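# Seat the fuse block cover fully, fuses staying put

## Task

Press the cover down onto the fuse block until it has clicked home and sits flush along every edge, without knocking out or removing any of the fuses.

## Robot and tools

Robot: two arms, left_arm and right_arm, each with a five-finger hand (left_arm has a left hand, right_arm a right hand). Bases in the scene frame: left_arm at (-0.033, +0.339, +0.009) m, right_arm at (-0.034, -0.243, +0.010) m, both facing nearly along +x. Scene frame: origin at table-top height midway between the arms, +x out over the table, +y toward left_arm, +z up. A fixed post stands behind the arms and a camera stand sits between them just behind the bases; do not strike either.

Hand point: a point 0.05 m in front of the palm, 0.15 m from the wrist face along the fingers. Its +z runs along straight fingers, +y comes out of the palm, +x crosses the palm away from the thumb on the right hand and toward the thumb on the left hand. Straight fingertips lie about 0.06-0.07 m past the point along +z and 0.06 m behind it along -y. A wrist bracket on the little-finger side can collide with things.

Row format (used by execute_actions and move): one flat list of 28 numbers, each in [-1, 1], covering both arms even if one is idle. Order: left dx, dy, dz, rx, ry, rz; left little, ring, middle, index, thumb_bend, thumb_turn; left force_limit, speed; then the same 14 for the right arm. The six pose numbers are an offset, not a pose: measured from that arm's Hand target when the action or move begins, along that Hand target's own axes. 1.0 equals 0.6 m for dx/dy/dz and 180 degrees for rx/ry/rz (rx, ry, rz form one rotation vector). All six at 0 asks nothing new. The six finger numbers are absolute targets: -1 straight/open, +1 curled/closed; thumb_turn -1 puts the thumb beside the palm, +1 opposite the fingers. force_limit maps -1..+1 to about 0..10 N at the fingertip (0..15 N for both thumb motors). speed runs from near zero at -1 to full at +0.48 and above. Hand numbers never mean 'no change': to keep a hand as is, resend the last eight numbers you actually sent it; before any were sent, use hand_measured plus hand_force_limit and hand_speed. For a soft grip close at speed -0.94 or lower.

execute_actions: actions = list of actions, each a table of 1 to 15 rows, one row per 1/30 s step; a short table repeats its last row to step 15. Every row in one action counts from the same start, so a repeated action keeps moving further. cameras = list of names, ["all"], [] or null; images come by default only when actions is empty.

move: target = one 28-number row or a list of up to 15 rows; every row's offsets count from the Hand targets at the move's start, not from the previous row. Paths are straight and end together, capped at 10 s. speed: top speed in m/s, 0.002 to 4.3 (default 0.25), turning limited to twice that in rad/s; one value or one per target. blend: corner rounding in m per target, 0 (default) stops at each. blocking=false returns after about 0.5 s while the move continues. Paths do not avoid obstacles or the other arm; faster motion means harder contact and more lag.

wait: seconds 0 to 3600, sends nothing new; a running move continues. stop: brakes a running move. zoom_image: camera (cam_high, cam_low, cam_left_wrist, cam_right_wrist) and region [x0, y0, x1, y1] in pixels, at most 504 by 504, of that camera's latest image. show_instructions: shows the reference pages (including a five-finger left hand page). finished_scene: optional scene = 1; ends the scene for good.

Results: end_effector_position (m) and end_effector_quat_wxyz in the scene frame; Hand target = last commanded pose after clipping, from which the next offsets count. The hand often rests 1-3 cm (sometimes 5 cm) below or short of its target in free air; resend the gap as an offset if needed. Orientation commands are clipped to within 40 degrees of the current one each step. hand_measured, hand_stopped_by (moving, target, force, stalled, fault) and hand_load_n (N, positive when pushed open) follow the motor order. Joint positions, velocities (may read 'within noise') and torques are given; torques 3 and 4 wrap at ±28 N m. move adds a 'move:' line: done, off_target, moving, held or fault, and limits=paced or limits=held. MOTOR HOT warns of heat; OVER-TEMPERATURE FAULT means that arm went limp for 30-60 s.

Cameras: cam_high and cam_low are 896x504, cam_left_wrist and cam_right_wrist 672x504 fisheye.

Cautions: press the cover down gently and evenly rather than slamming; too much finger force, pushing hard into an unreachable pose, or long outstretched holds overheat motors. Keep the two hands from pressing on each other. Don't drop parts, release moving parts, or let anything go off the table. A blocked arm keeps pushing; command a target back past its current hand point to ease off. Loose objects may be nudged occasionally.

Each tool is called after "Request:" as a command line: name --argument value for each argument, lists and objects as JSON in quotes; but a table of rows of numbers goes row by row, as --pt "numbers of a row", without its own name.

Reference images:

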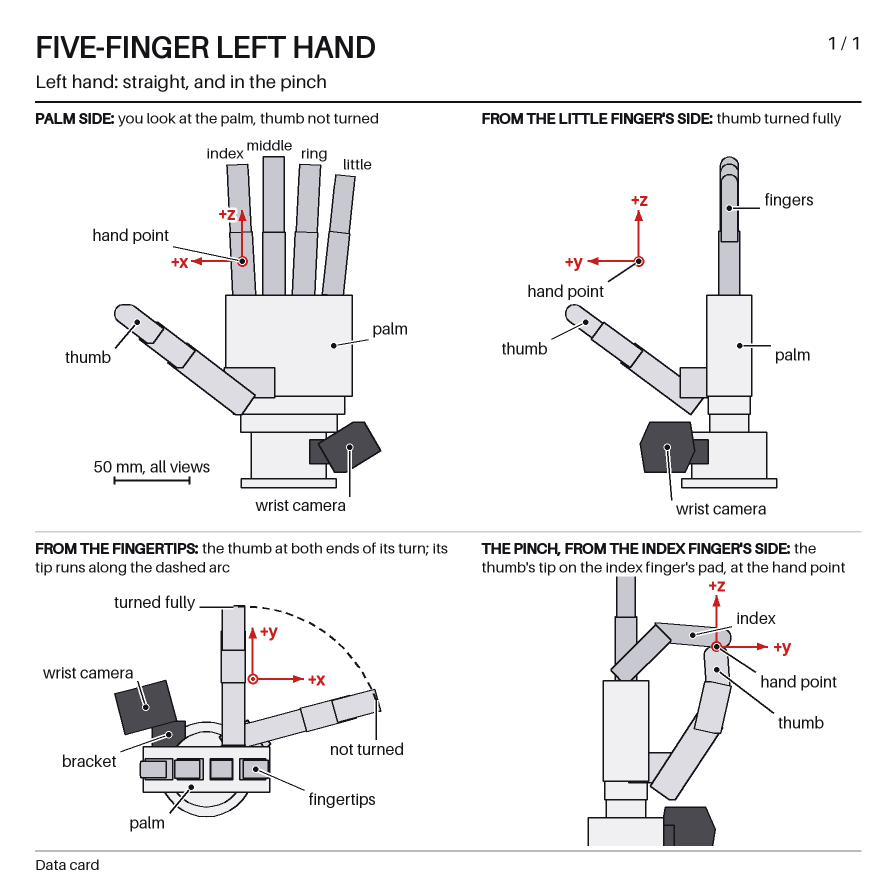

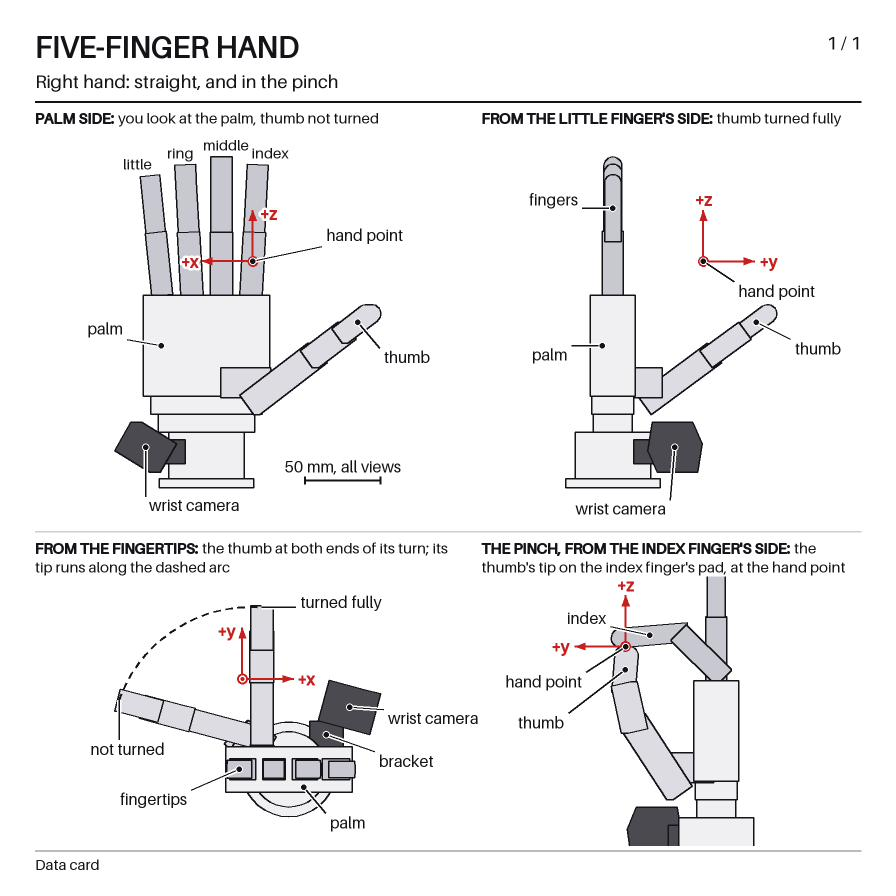

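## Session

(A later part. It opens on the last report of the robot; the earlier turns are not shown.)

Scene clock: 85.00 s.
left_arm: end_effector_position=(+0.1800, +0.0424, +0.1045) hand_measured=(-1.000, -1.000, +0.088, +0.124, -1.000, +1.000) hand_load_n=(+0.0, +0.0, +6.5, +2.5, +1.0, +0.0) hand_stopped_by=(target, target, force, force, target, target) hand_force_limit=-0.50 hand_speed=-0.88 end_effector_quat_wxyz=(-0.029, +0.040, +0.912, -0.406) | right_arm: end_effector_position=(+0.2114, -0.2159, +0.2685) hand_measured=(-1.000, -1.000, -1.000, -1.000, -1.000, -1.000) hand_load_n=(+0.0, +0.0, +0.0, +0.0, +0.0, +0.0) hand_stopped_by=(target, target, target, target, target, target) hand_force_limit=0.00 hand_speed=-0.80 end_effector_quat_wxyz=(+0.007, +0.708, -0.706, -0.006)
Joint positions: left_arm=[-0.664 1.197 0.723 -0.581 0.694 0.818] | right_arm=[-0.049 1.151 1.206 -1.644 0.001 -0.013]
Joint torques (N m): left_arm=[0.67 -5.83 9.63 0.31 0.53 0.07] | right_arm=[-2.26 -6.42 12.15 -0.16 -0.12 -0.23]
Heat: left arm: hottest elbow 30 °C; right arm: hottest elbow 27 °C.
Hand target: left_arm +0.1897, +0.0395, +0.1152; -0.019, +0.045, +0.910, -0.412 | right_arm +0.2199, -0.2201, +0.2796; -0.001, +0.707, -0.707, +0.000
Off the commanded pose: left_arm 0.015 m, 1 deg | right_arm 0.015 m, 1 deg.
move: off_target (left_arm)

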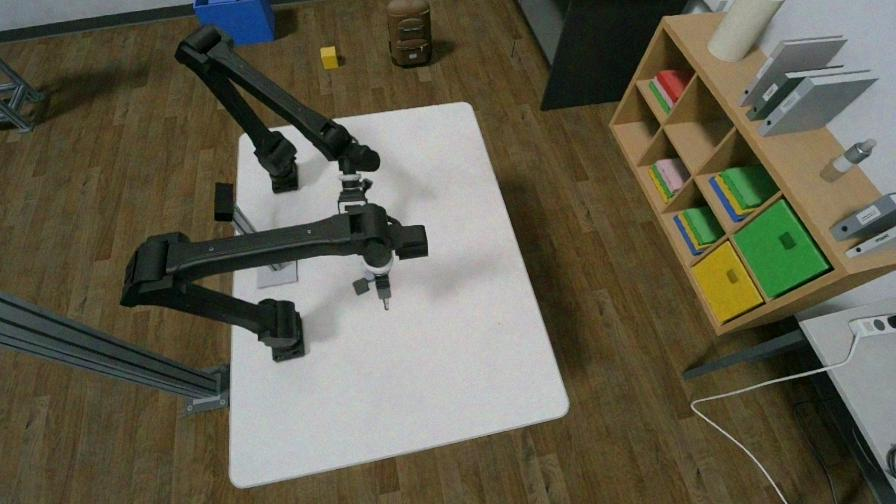

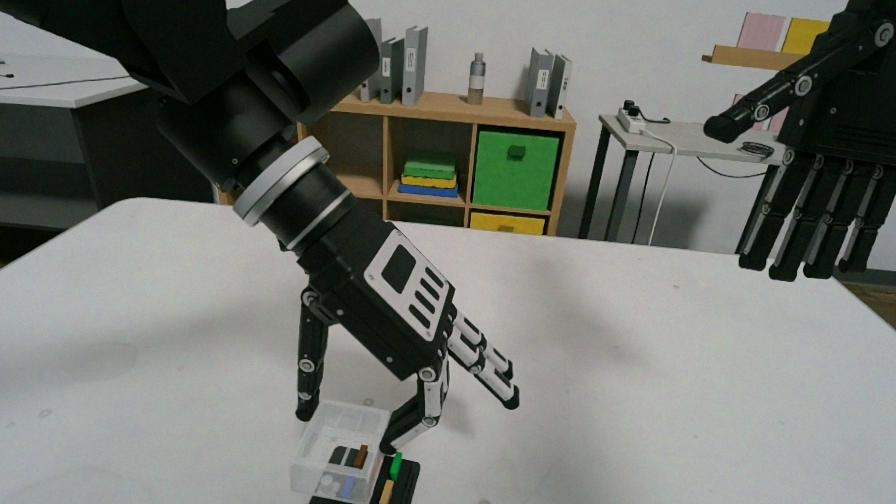

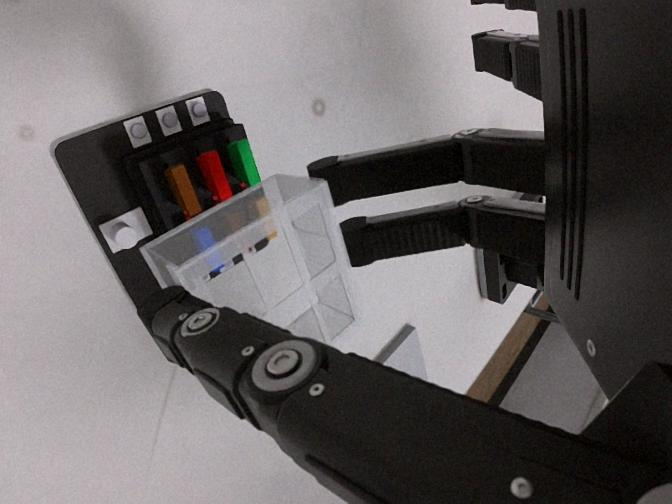

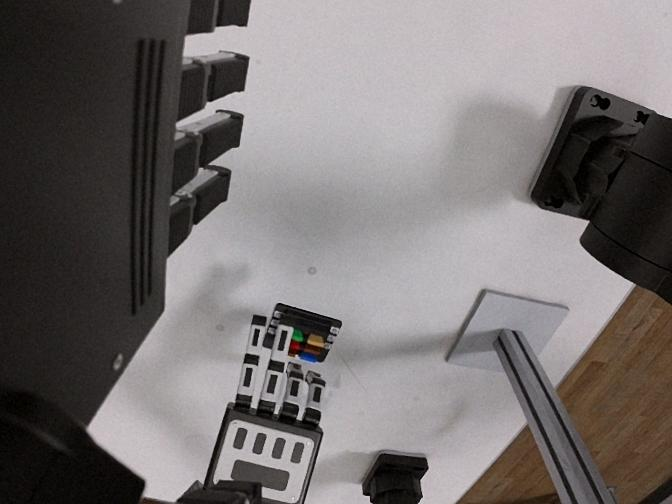

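Request:
zoom_image --camera "cam_low" --region '[285, 395, 425, 504]'

Request:
zoom_image --camera "cam_left_wrist" --region '[100, 120, 300, 280]'

Scaled by 3.600 from the camera's image (finer frame: 1280x720).

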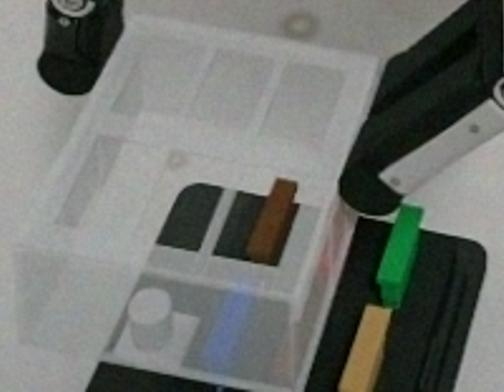

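Scaled by 2.520 from the camera's image (finer frame: 960x720).

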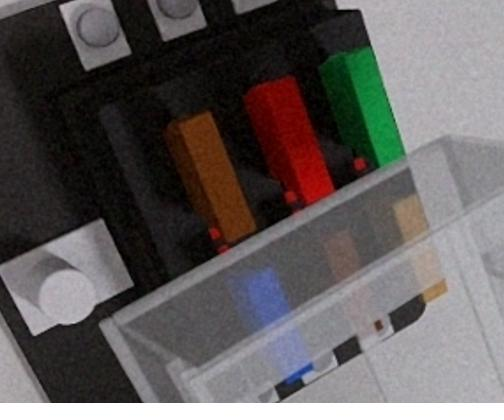

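Request:
move --target '[-0.0235,-0.0115,0.0383,0,0.0083,0.0073,-1,-1,0.6,0.6,-1,1,-0.5,-0.88,0,0,0,0,0,0,-1,-1,-1,-1,-1,-1,0,-0.8]' --speed 0.06 --cameras '["cam_low","cam_left_wrist","cam_right_wrist"]'

Request:
zoom_image --camera "cam_left_wrist" --region '[40, 80, 380, 370]'

Request:
zoom_image --camera "cam_low" --region '[290, 380, 450, 504]'

Scene clock: 90.40 s.
left_arm: end_effector_position=(+0.1874, +0.0322, +0.0939) hand_measured=(-1.000, -1.000, +0.088, +0.124, -1.000, +1.000) hand_load_n=(+0.0, +0.0, +6.0, +2.5, +1.0, +0.0) hand_stopped_by=(target, target, force, force, target, target) hand_force_limit=-0.50 hand_speed=-0.88 end_effector_quat_wxyz=(-0.041, +0.044, +0.915, -0.400) | right_arm: end_effector_position=(+0.2114, -0.2159, +0.2685) hand_measured=(-1.000, -1.000, -1.000, -1.000, -1.000, -1.000) hand_load_n=(+0.0, +0.0, +0.0, +0.0, +0.0, +0.0) hand_stopped_by=(target, target, target, target, target, target) hand_force_limit=0.00 hand_speed=-0.80 end_effector_quat_wxyz=(+0.007, +0.708, -0.706, -0.006)
Joint positions: left_arm=[-0.674 1.268 0.754 -0.568 0.698 0.826] | right_arm=[-0.049 1.151 1.206 -1.644 0.001 -0.013]
Joint torques (N m): left_arm=[-1.08 -5.13 10.66 1.28 0.51 0.11] | right_arm=[-2.2 -6.53 12 -0.23 -0.1 -0.22]
Heat: left arm: hottest elbow 30 °C; right arm: hottest elbow 28 °C.
Hand target: left_arm +0.2016, +0.0164, +0.1052; -0.027, +0.060, +0.909, -0.412 | right_arm +0.2199, -0.2201, +0.2796; -0.001, +0.707, -0.707, +0.000
Off the commanded pose: left_arm 0.024 m, 3 deg | right_arm 0.015 m, 1 deg.
move: off_target (left_arm)

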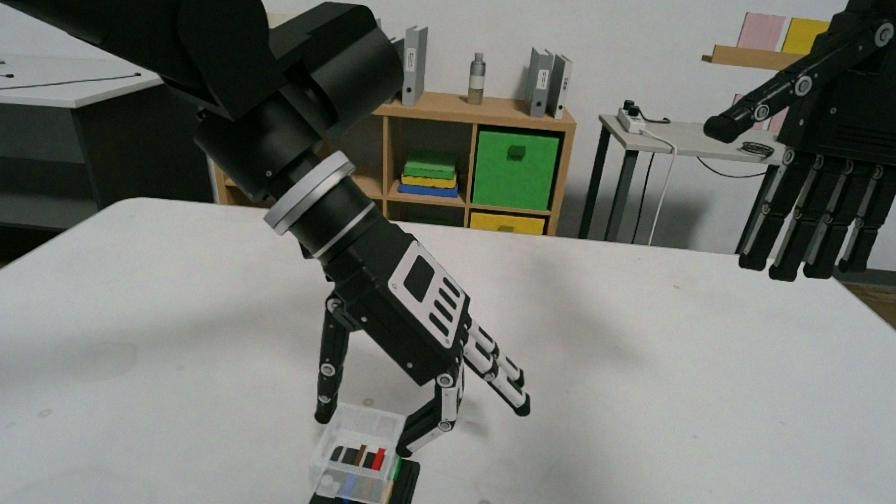

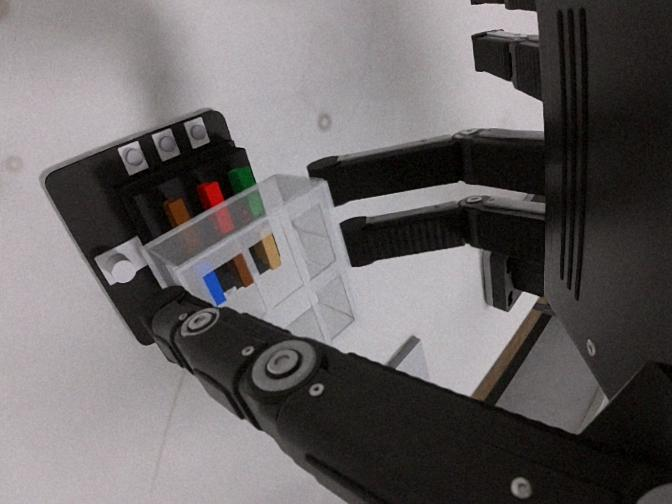

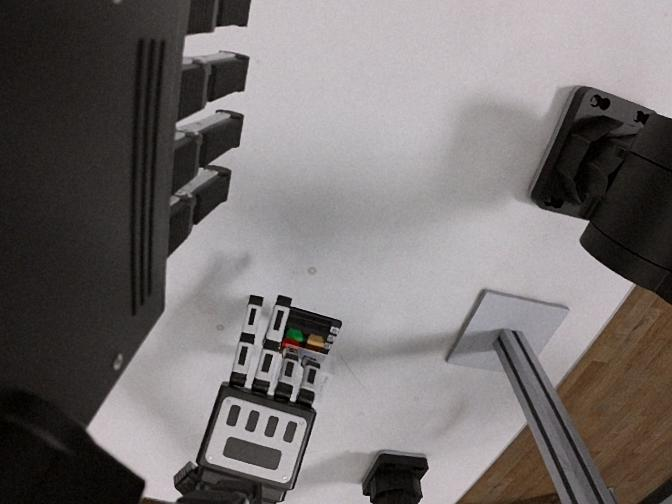

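Scaled by 1.482 from the camera's image (finer frame: 960x720).

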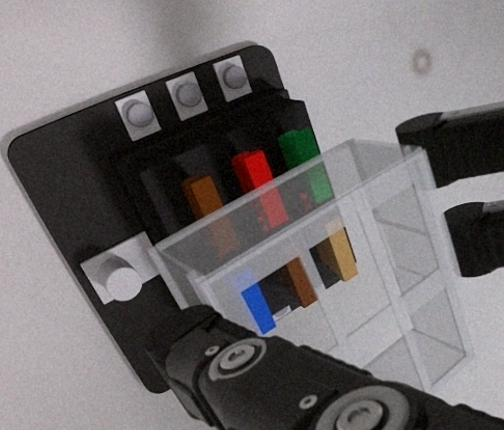

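Scaled by 3.150 from the camera's image (finer frame: 1280x720).

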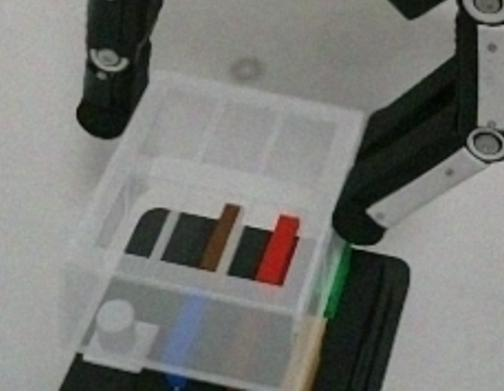

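Request:
move --target '[-0.0143,-0.0007,0.026,0,0.0083,0.0073,-1,-1,0.6,0.6,-1,1,-0.5,-0.88,0,0,0,0,0,0,-1,-1,-1,-1,-1,-1,0,-0.8]' --speed 0.06 --cameras '["cam_low","cam_left_wrist","cam_right_wrist"]'

Request:
zoom_image --camera "cam_left_wrist" --region '[40, 80, 380, 370]'

Request:
zoom_image --camera "cam_low" --region '[290, 380, 450, 504]'

Scene clock: 93.03 s.
left_arm: end_effector_position=(+0.1946, +0.0195, +0.0848) hand_measured=(-1.000, -1.000, +0.088, +0.124, -1.000, +1.000) hand_load_n=(-0.5, +0.0, +6.0, +2.5, +1.0, +0.0) hand_stopped_by=(target, target, force, force, target, target) hand_force_limit=-0.50 hand_speed=-0.88 end_effector_quat_wxyz=(-0.048, +0.060, +0.914, -0.399) | right_arm: end_effector_position=(+0.2114, -0.2159, +0.2685) hand_measured=(-1.000, -1.000, -1.000, -1.000, -1.000, -1.000) hand_load_n=(+0.0, +0.0, +0.0, +0.0, +0.0, +0.0) hand_stopped_by=(target, target, target, target, target, target) hand_force_limit=0.00 hand_speed=-0.80 end_effector_quat_wxyz=(+0.007, +0.708, -0.706, -0.006)
Joint positions: left_arm=[-0.687 1.332 0.785 -0.551 0.708 0.85] | right_arm=[-0.049 1.151 1.206 -1.644 0.001 -0.013]
Joint torques (N m): left_arm=[-0.91 -6.12 10.33 1.32 0.52 0.1] | right_arm=[-2.55 -6.53 12.1 -0.12 -0.13 -0.24]
Heat: left arm: hottest elbow 31 °C; right arm: hottest elbow 28 °C.
Hand target: left_arm +0.2086, +0.0033, +0.0954; -0.034, +0.076, +0.908, -0.411 | right_arm +0.2199, -0.2201, +0.2796; -0.001, +0.707, -0.707, +0.000
Off the commanded pose: left_arm 0.024 m, 3 deg | right_arm 0.015 m, 1 deg.
move: off_target (left_arm)

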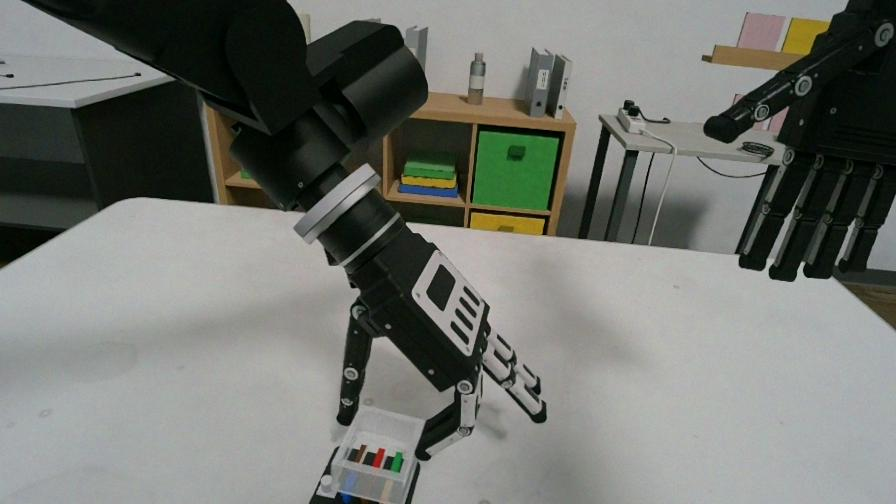

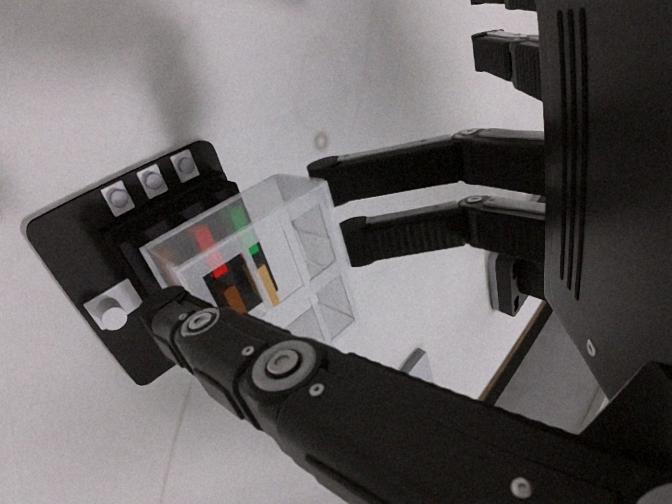

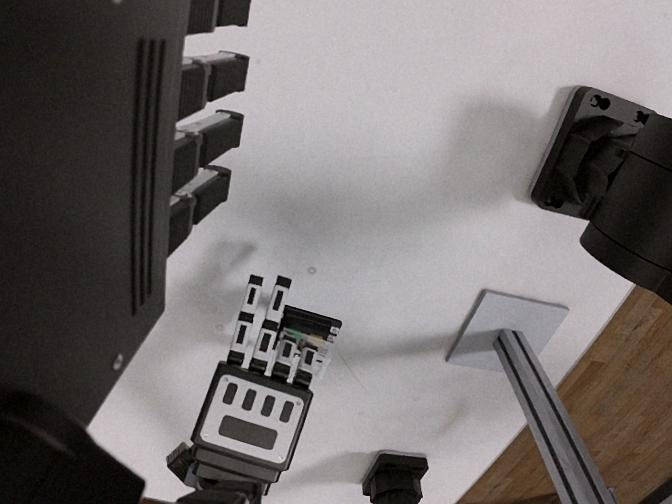

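Scaled by 1.482 from the camera's image (finer frame: 960x720).

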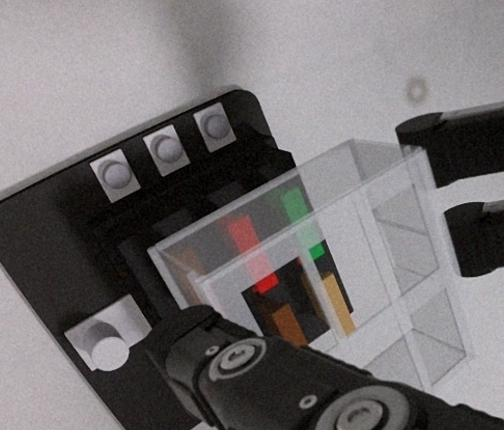

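Scaled by 3.150 from the camera's image (finer frame: 1280x720).

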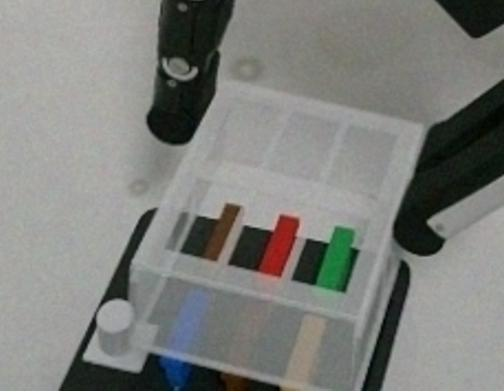

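Request:
move --target '[-0.0017,0.0165,0.0142,0,-0.0084,0.0096,-1,-1,0.6,0.6,-1,1,-0.5,-0.88,0,0,0,0,0,0,-1,-1,-1,-1,-1,-1,0,-0.8]' --speed 0.05 --cameras '["cam_low","cam_left_wrist","cam_right_wrist"]'

Request:
zoom_image --camera "cam_left_wrist" --region '[40, 80, 380, 370]'

Request:
zoom_image --camera "cam_low" --region '[290, 380, 450, 504]'

Scene clock: 96.63 s.
left_arm: end_effector_position=(+0.2079, +0.0081, +0.0871) hand_measured=(-1.000, -1.000, +0.088, +0.124, -1.000, +1.000) hand_load_n=(+0.0, +0.0, +6.0, +2.0, +1.0, +0.0) hand_stopped_by=(target, target, force, force, target, target) hand_force_limit=-0.50 hand_speed=-0.88 end_effector_quat_wxyz=(-0.017, +0.075, +0.907, -0.414) | right_arm: end_effector_position=(+0.2114, -0.2159, +0.2685) hand_measured=(-1.000, -1.000, -1.000, -1.000, -1.000, -1.000) hand_load_n=(+0.0, +0.0, +0.0, +0.0, +0.0, +0.0) hand_stopped_by=(target, target, target, target, target, target) hand_force_limit=0.00 hand_speed=-0.80 end_effector_quat_wxyz=(+0.007, +0.708, -0.706, -0.006)
Joint positions: left_arm=[-0.695 1.334 0.785 -0.477 0.695 0.854] | right_arm=[-0.049 1.151 1.206 -1.644 0.001 -0.013]
Joint torques (N m): left_arm=[-0.91 -6.24 7.94 1.39 0.2 0.09] | right_arm=[-2.08 -6.53 12.12 -0.18 -0.12 -0.21]
Heat: left arm: hottest elbow 31 °C; right arm: hottest elbow 28 °C.
Hand target: left_arm +0.2096, +0.0032, +0.0823; -0.015, +0.084, +0.907, -0.413 | right_arm +0.2199, -0.2201, +0.2796; -0.001, +0.707, -0.707, +0.000
Off the commanded pose: left_arm 0.007 m, 1 deg | right_arm 0.015 m, 1 deg.
move: done

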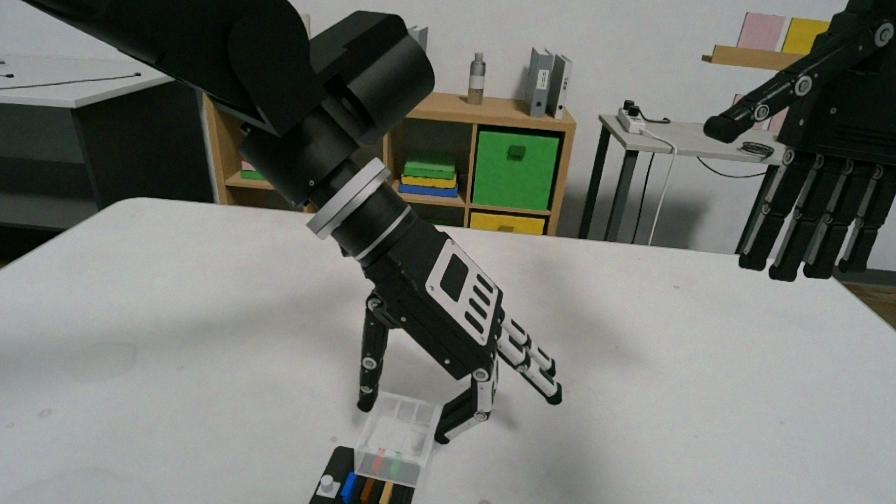

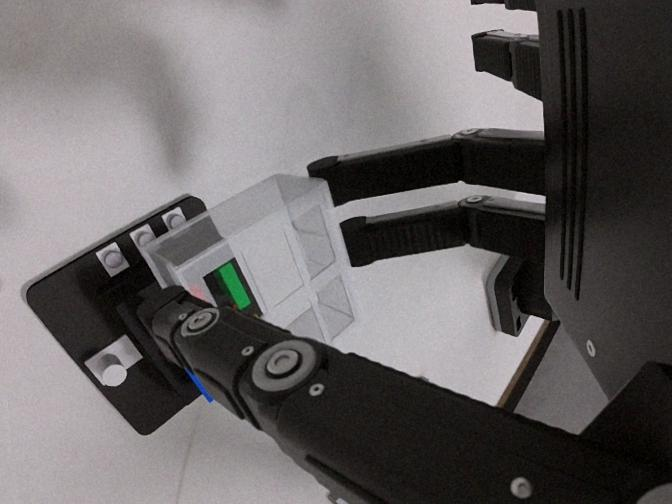

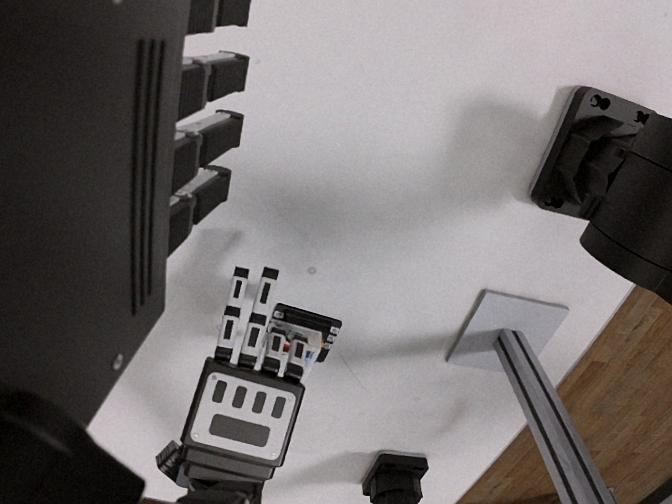

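Scaled by 1.482 from the camera's image (finer frame: 960x720).

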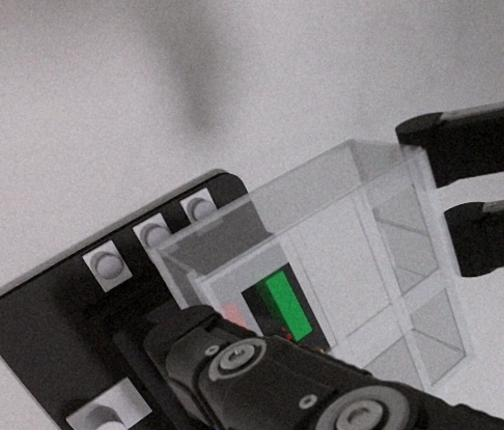

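Scaled by 3.150 from the camera's image (finer frame: 1280x720).

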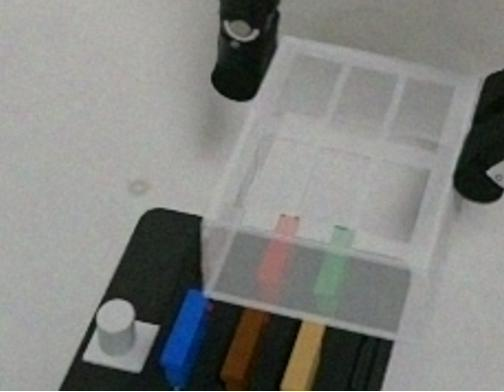

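Request:
move --target '[0.0233,0.014,-0.011,0,0.0055,-0.0063,-1,-1,0.6,0.6,-1,1,-0.5,-0.88,0,0,0,0,0,0,-1,-1,-1,-1,-1,-1,0,-0.8]' --speed 0.05 --cameras '["cam_low","cam_left_wrist"]'

Request:
zoom_image --camera "cam_left_wrist" --region '[40, 80, 380, 370]'

Request:
zoom_image --camera "cam_low" --region '[290, 380, 450, 504]'

Scene clock: 97.93 s.
left_arm: end_effector_position=(+0.1993, +0.0134, +0.0792) hand_measured=(-1.000, -1.000, +0.088, +0.124, -1.000, +1.000) hand_load_n=(+0.0, -0.5, +6.0, +2.5, +1.0, +0.0) hand_stopped_by=(target, target, force, force, target, target) hand_force_limit=-0.50 hand_speed=-0.88 end_effector_quat_wxyz=(-0.028, +0.075, +0.908, -0.411) | right_arm: end_effector_position=(+0.2114, -0.2159, +0.2685) hand_measured=(-1.000, -1.000, -1.000, -1.000, -1.000, -1.000) hand_load_n=(+0.0, +0.0, +0.0, +0.0, +0.0, +0.0) hand_stopped_by=(target, target, target, target, target, target) hand_force_limit=0.00 hand_speed=-0.80 end_effector_quat_wxyz=(+0.007, +0.708, -0.706, -0.006)
Joint positions: left_arm=[-0.695 1.334 0.763 -0.477 0.704 0.859] | right_arm=[-0.049 1.151 1.206 -1.644 0.001 -0.013]
Joint torques (N m): left_arm=[0.09 -7.65 7.01 0.51 0.51 0.1] | right_arm=[-2.37 -6.48 12.16 -0.21 -0.13 -0.21]
Heat: left arm: hottest elbow 31 °C; right arm: hottest elbow 28 °C.
Hand target: left_arm +0.1977, +0.0159, +0.0798; -0.027, +0.079, +0.907, -0.412 | right_arm +0.2199, -0.2201, +0.2796; -0.001, +0.707, -0.707, +0.000
Off the commanded pose: left_arm 0.003 m, 0 deg | right_arm 0.015 m, 1 deg.
move: done

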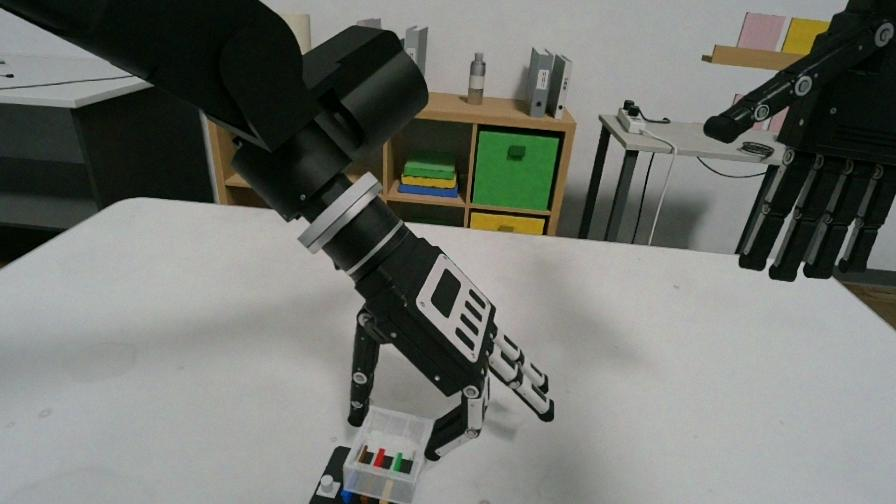

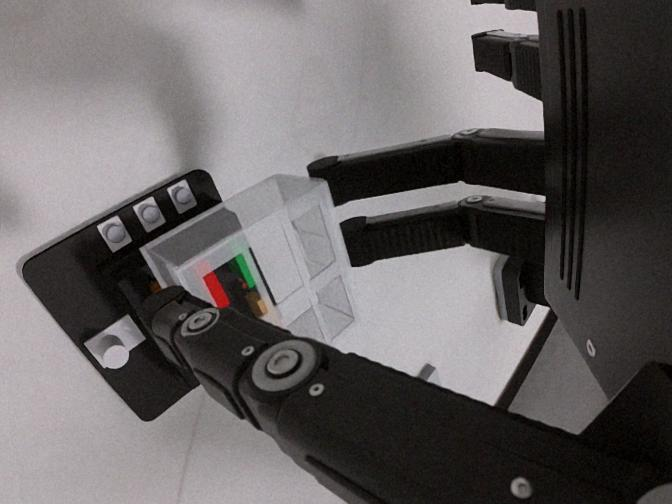

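Scaled by 1.482 from the camera's image (finer frame: 960x720).

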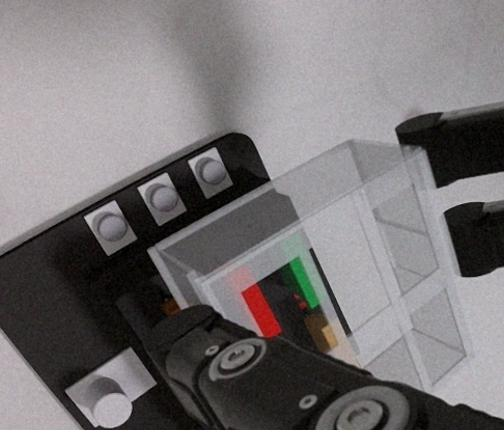

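Scaled by 3.150 from the camera's image (finer frame: 1280x720).

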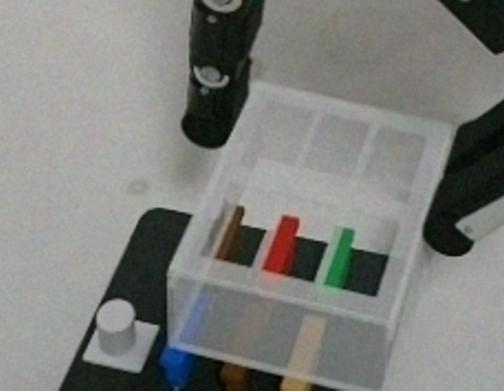

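Request:
move --target '[0.015,0.0212,0.0005,0,-0.0042,-0.0037,-1,-1,0.6,0.6,-1,1,-0.5,-0.88,0,0,0,0,0,0,-1,-1,-1,-1,-1,-1,0,-0.8]' --speed 0.05 --cameras '["cam_low","cam_left_wrist"]'

Request:
zoom_image --camera "cam_left_wrist" --region '[40, 80, 380, 370]'

Request:
zoom_image --camera "cam_low" --region '[290, 380, 450, 504]'

Scene clock: 100.40 s.
left_arm: end_effector_position=(+0.1920, +0.0192, +0.0773) hand_measured=(-1.000, -1.000, +0.088, +0.124, -1.000, +1.000) hand_load_n=(+0.0, +0.0, +7.0, +1.0, +1.0, +0.0) hand_stopped_by=(target, target, force, force, target, target) hand_force_limit=-0.50 hand_speed=-0.88 end_effector_quat_wxyz=(-0.022, +0.078, +0.906, -0.416) | right_arm: end_effector_position=(+0.2114, -0.2159, +0.2685) hand_measured=(-1.000, -1.000, -1.000, -1.000, -1.000, -1.000) hand_load_n=(+0.0, +0.0, +0.0, +0.0, +0.0, +0.0) hand_stopped_by=(target, target, target, target, target, target) hand_force_limit=0.00 hand_speed=-0.80 end_effector_quat_wxyz=(+0.007, +0.708, -0.706, -0.006)
Joint positions: left_arm=[-0.694 1.304 0.726 -0.455 0.706 0.859] | right_arm=[-0.049 1.151 1.206 -1.644 0.001 -0.013]
Joint torques (N m): left_arm=[0.85 -6.65 6.22 1.13 0.25 -0.07] | right_arm=[-2.14 -6.36 12.16 -0.08 -0.11 -0.23]
Heat: left arm: hottest elbow 31 °C; right arm: hottest elbow 28 °C.
Hand target: left_arm +0.1903, +0.0255, +0.0698; -0.024, +0.071, +0.908, -0.412 | right_arm +0.2199, -0.2201, +0.2796; -0.001, +0.707, -0.707, +0.000
Off the commanded pose: left_arm 0.010 m, 1 deg | right_arm 0.015 m, 1 deg.
move: done

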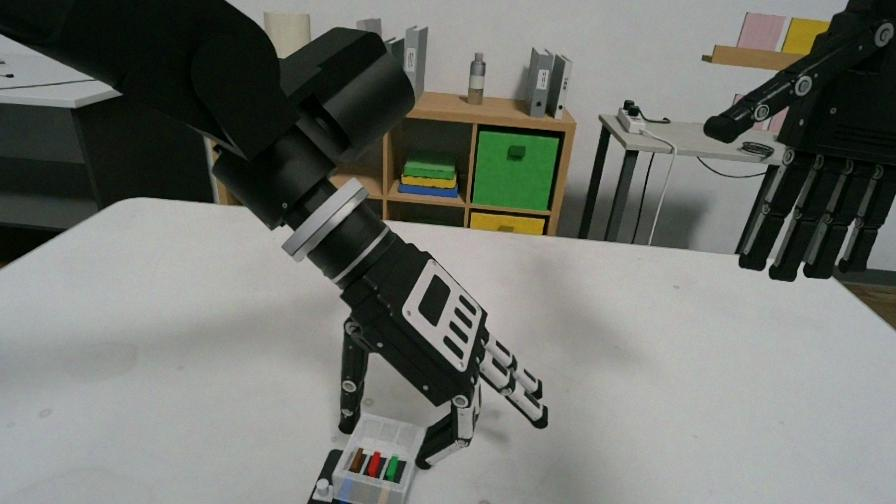

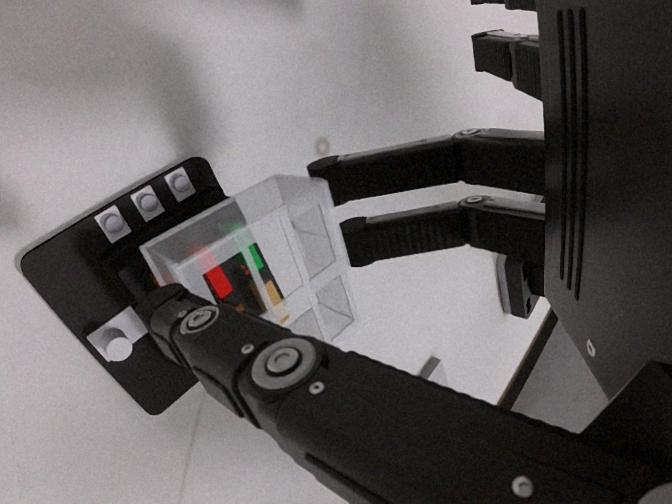

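Scaled by 1.482 from the camera's image (finer frame: 960x720).

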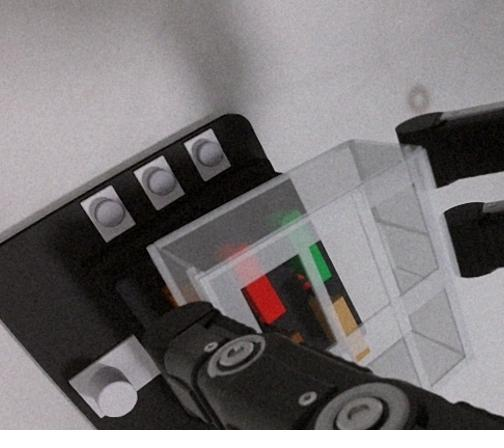

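Scaled by 3.150 from the camera's image (finer frame: 1280x720).

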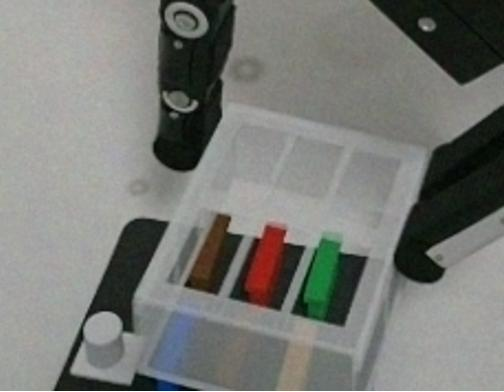

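Request:
move --target '[0,-0.0188,-0.0165,0,0,0,-1,-1,0.6,0.6,-1,1,-0.5,-0.88,0,0,0,0,0,0,-1,-1,-1,-1,-1,-1,0,-0.8]' --speed 0.05 --cameras '["cam_low","cam_left_wrist"]'

Request:
zoom_image --camera "cam_left_wrist" --region '[10, 110, 270, 330]'

Request:
zoom_image --camera "cam_low" --region '[290, 380, 450, 504]'

Scene clock: 101.77 s.
left_arm: end_effector_position=(+0.1875, +0.0228, +0.0815) hand_measured=(-1.000, -1.000, +0.088, +0.124, -1.000, +1.000) hand_load_n=(+0.0, +0.0, +6.5, +2.0, +1.0, +0.0) hand_stopped_by=(target, target, force, force, target, target) hand_force_limit=-0.50 hand_speed=-0.88 end_effector_quat_wxyz=(-0.027, +0.076, +0.907, -0.413) | right_arm: end_effector_position=(+0.2114, -0.2159, +0.2685) hand_measured=(-1.000, -1.000, -1.000, -1.000, -1.000, -1.000) hand_load_n=(+0.0, +0.0, +0.0, +0.0, +0.0, +0.0) hand_stopped_by=(target, target, target, target, target, target) hand_force_limit=0.00 hand_speed=-0.80 end_effector_quat_wxyz=(+0.007, +0.708, -0.706, -0.006)
Joint positions: left_arm=[-0.694 1.287 0.726 -0.483 0.706 0.859] | right_arm=[-0.049 1.151 1.206 -1.644 0.001 -0.013]
Joint torques (N m): left_arm=[0.38 -7.06 7.65 0.14 0.26 -0.06] | right_arm=[-2.43 -6.36 12.1 -0.1 -0.12 -0.23]
Heat: left arm: hottest elbow 31 °C; right arm: hottest elbow 28 °C.
Hand target: left_arm +0.1901, +0.0255, +0.0848; -0.024, +0.071, +0.908, -0.412 | right_arm +0.2199, -0.2201, +0.2796; -0.001, +0.707, -0.707, +0.000
Off the commanded pose: left_arm 0.005 m, 1 deg | right_arm 0.015 m, 1 deg.
move: done

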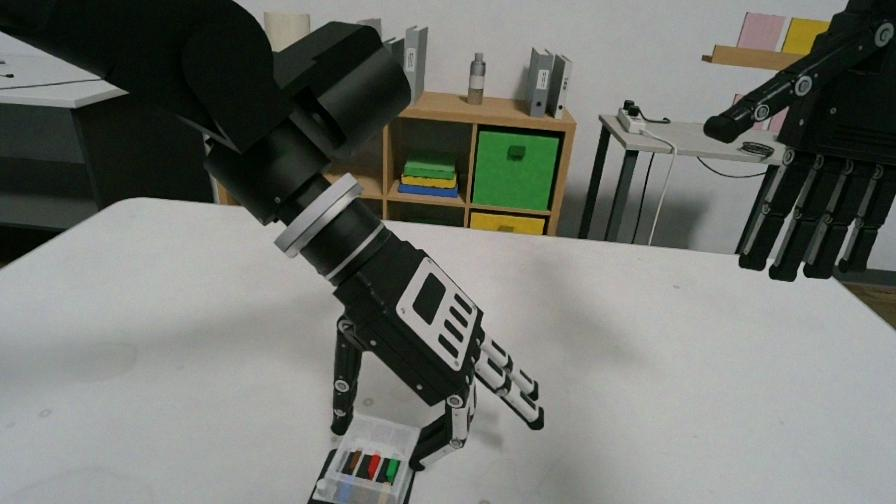

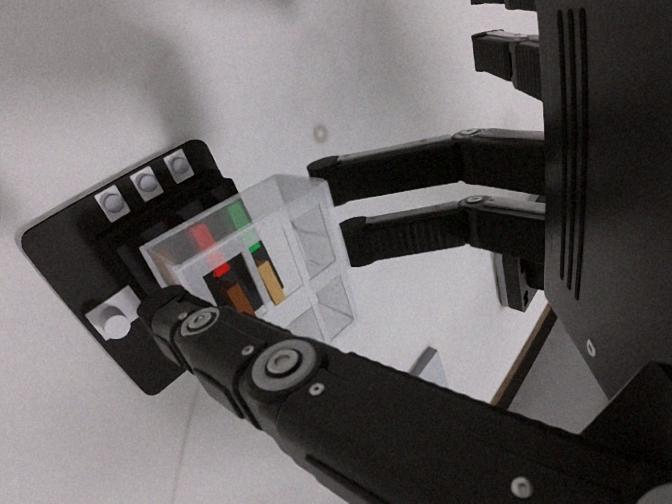

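Scaled by 1.938 from the camera's image (finer frame: 960x720).

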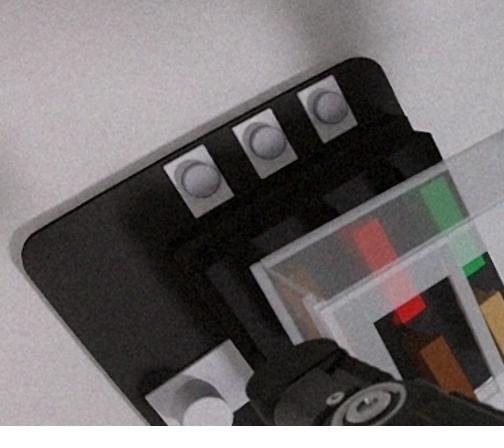

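Scaled by 3.150 from the camera's image (finer frame: 1280x720).

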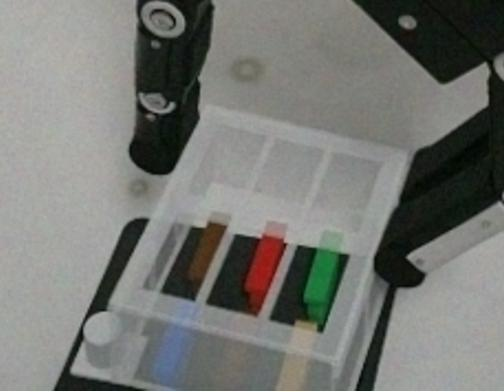

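Request:
move --target '[-0.0122,0.002,-0.0098,0,-0.0088,-0.0152,-1,-1,0.6,0.6,-1,1,-0.5,-0.88,0,0,0,0,0,0,-1,-1,-1,-1,-1,-1,0,-0.8]' --speed 0.05 --cameras '["cam_low","cam_left_wrist"]'

Request:
zoom_image --camera "cam_left_wrist" --region '[10, 110, 270, 330]'

Request:
zoom_image --camera "cam_low" --region '[290, 380, 450, 504]'

Scene clock: 104.13 s.
left_arm: end_effector_position=(+0.1940, +0.0282, +0.0822) hand_measured=(-1.000, -1.000, +0.088, +0.124, -1.000, +1.000) hand_load_n=(+0.0, +0.0, +6.5, +2.0, +0.5, +0.0) hand_stopped_by=(target, target, force, force, target, target) hand_force_limit=-0.50 hand_speed=-0.88 end_effector_quat_wxyz=(-0.025, +0.053, +0.910, -0.411) | right_arm: end_effector_position=(+0.2114, -0.2159, +0.2685) hand_measured=(-1.000, -1.000, -1.000, -1.000, -1.000, -1.000) hand_load_n=(+0.0, +0.0, +0.0, +0.0, +0.0, +0.0) hand_stopped_by=(target, target, target, target, target, target) hand_force_limit=0.00 hand_speed=-0.80 end_effector_quat_wxyz=(+0.007, +0.708, -0.706, -0.006)
Joint positions: left_arm=[-0.671 1.286 0.726 -0.483 0.701 0.832] | right_arm=[-0.049 1.151 1.206 -1.644 0.001 -0.013]
Joint torques (N m): left_arm=[0.26 -7.41 7.95 0.29 0.23 -0.2] | right_arm=[-2.26 -6.3 12.1 -0.14 -0.09 -0.23]
Heat: left arm: hottest elbow 31 °C; right arm: hottest elbow 28 °C.
Hand target: left_arm +0.1980, +0.0295, +0.0880; -0.021, +0.044, +0.910, -0.412 | right_arm +0.2199, -0.2201, +0.2796; -0.001, +0.707, -0.707, +0.000
Off the commanded pose: left_arm 0.007 m, 1 deg | right_arm 0.015 m, 1 deg.
move: done

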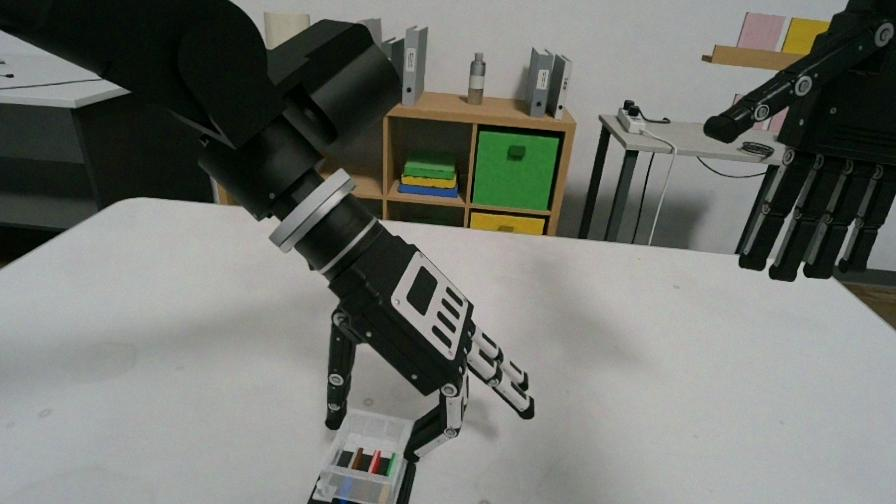

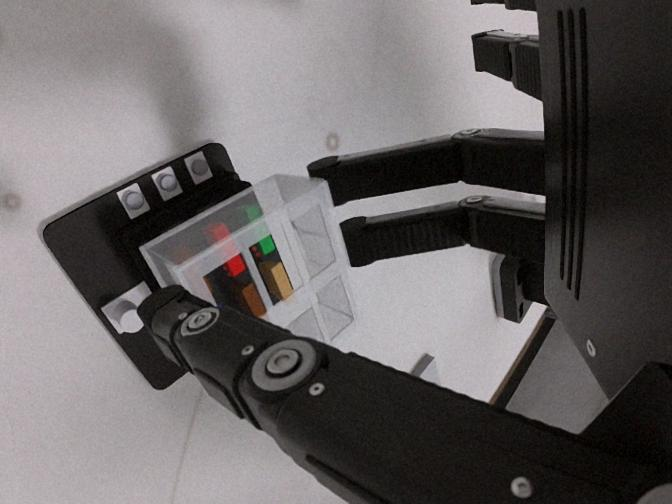

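Scaled by 1.938 from the camera's image (finer frame: 960x720).

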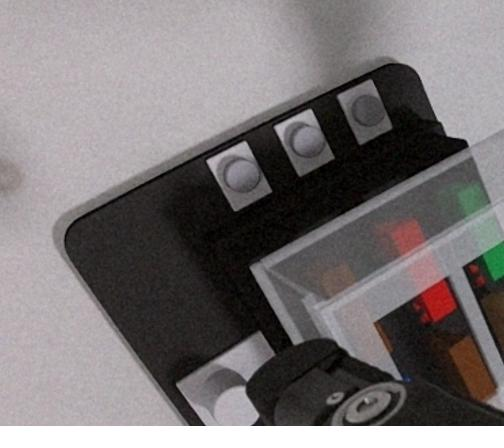

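Scaled by 3.150 from the camera's image (finer frame: 1280x720).

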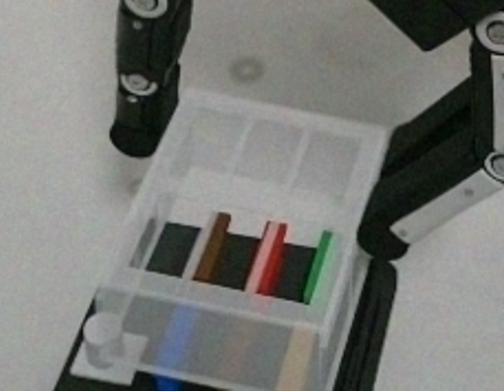

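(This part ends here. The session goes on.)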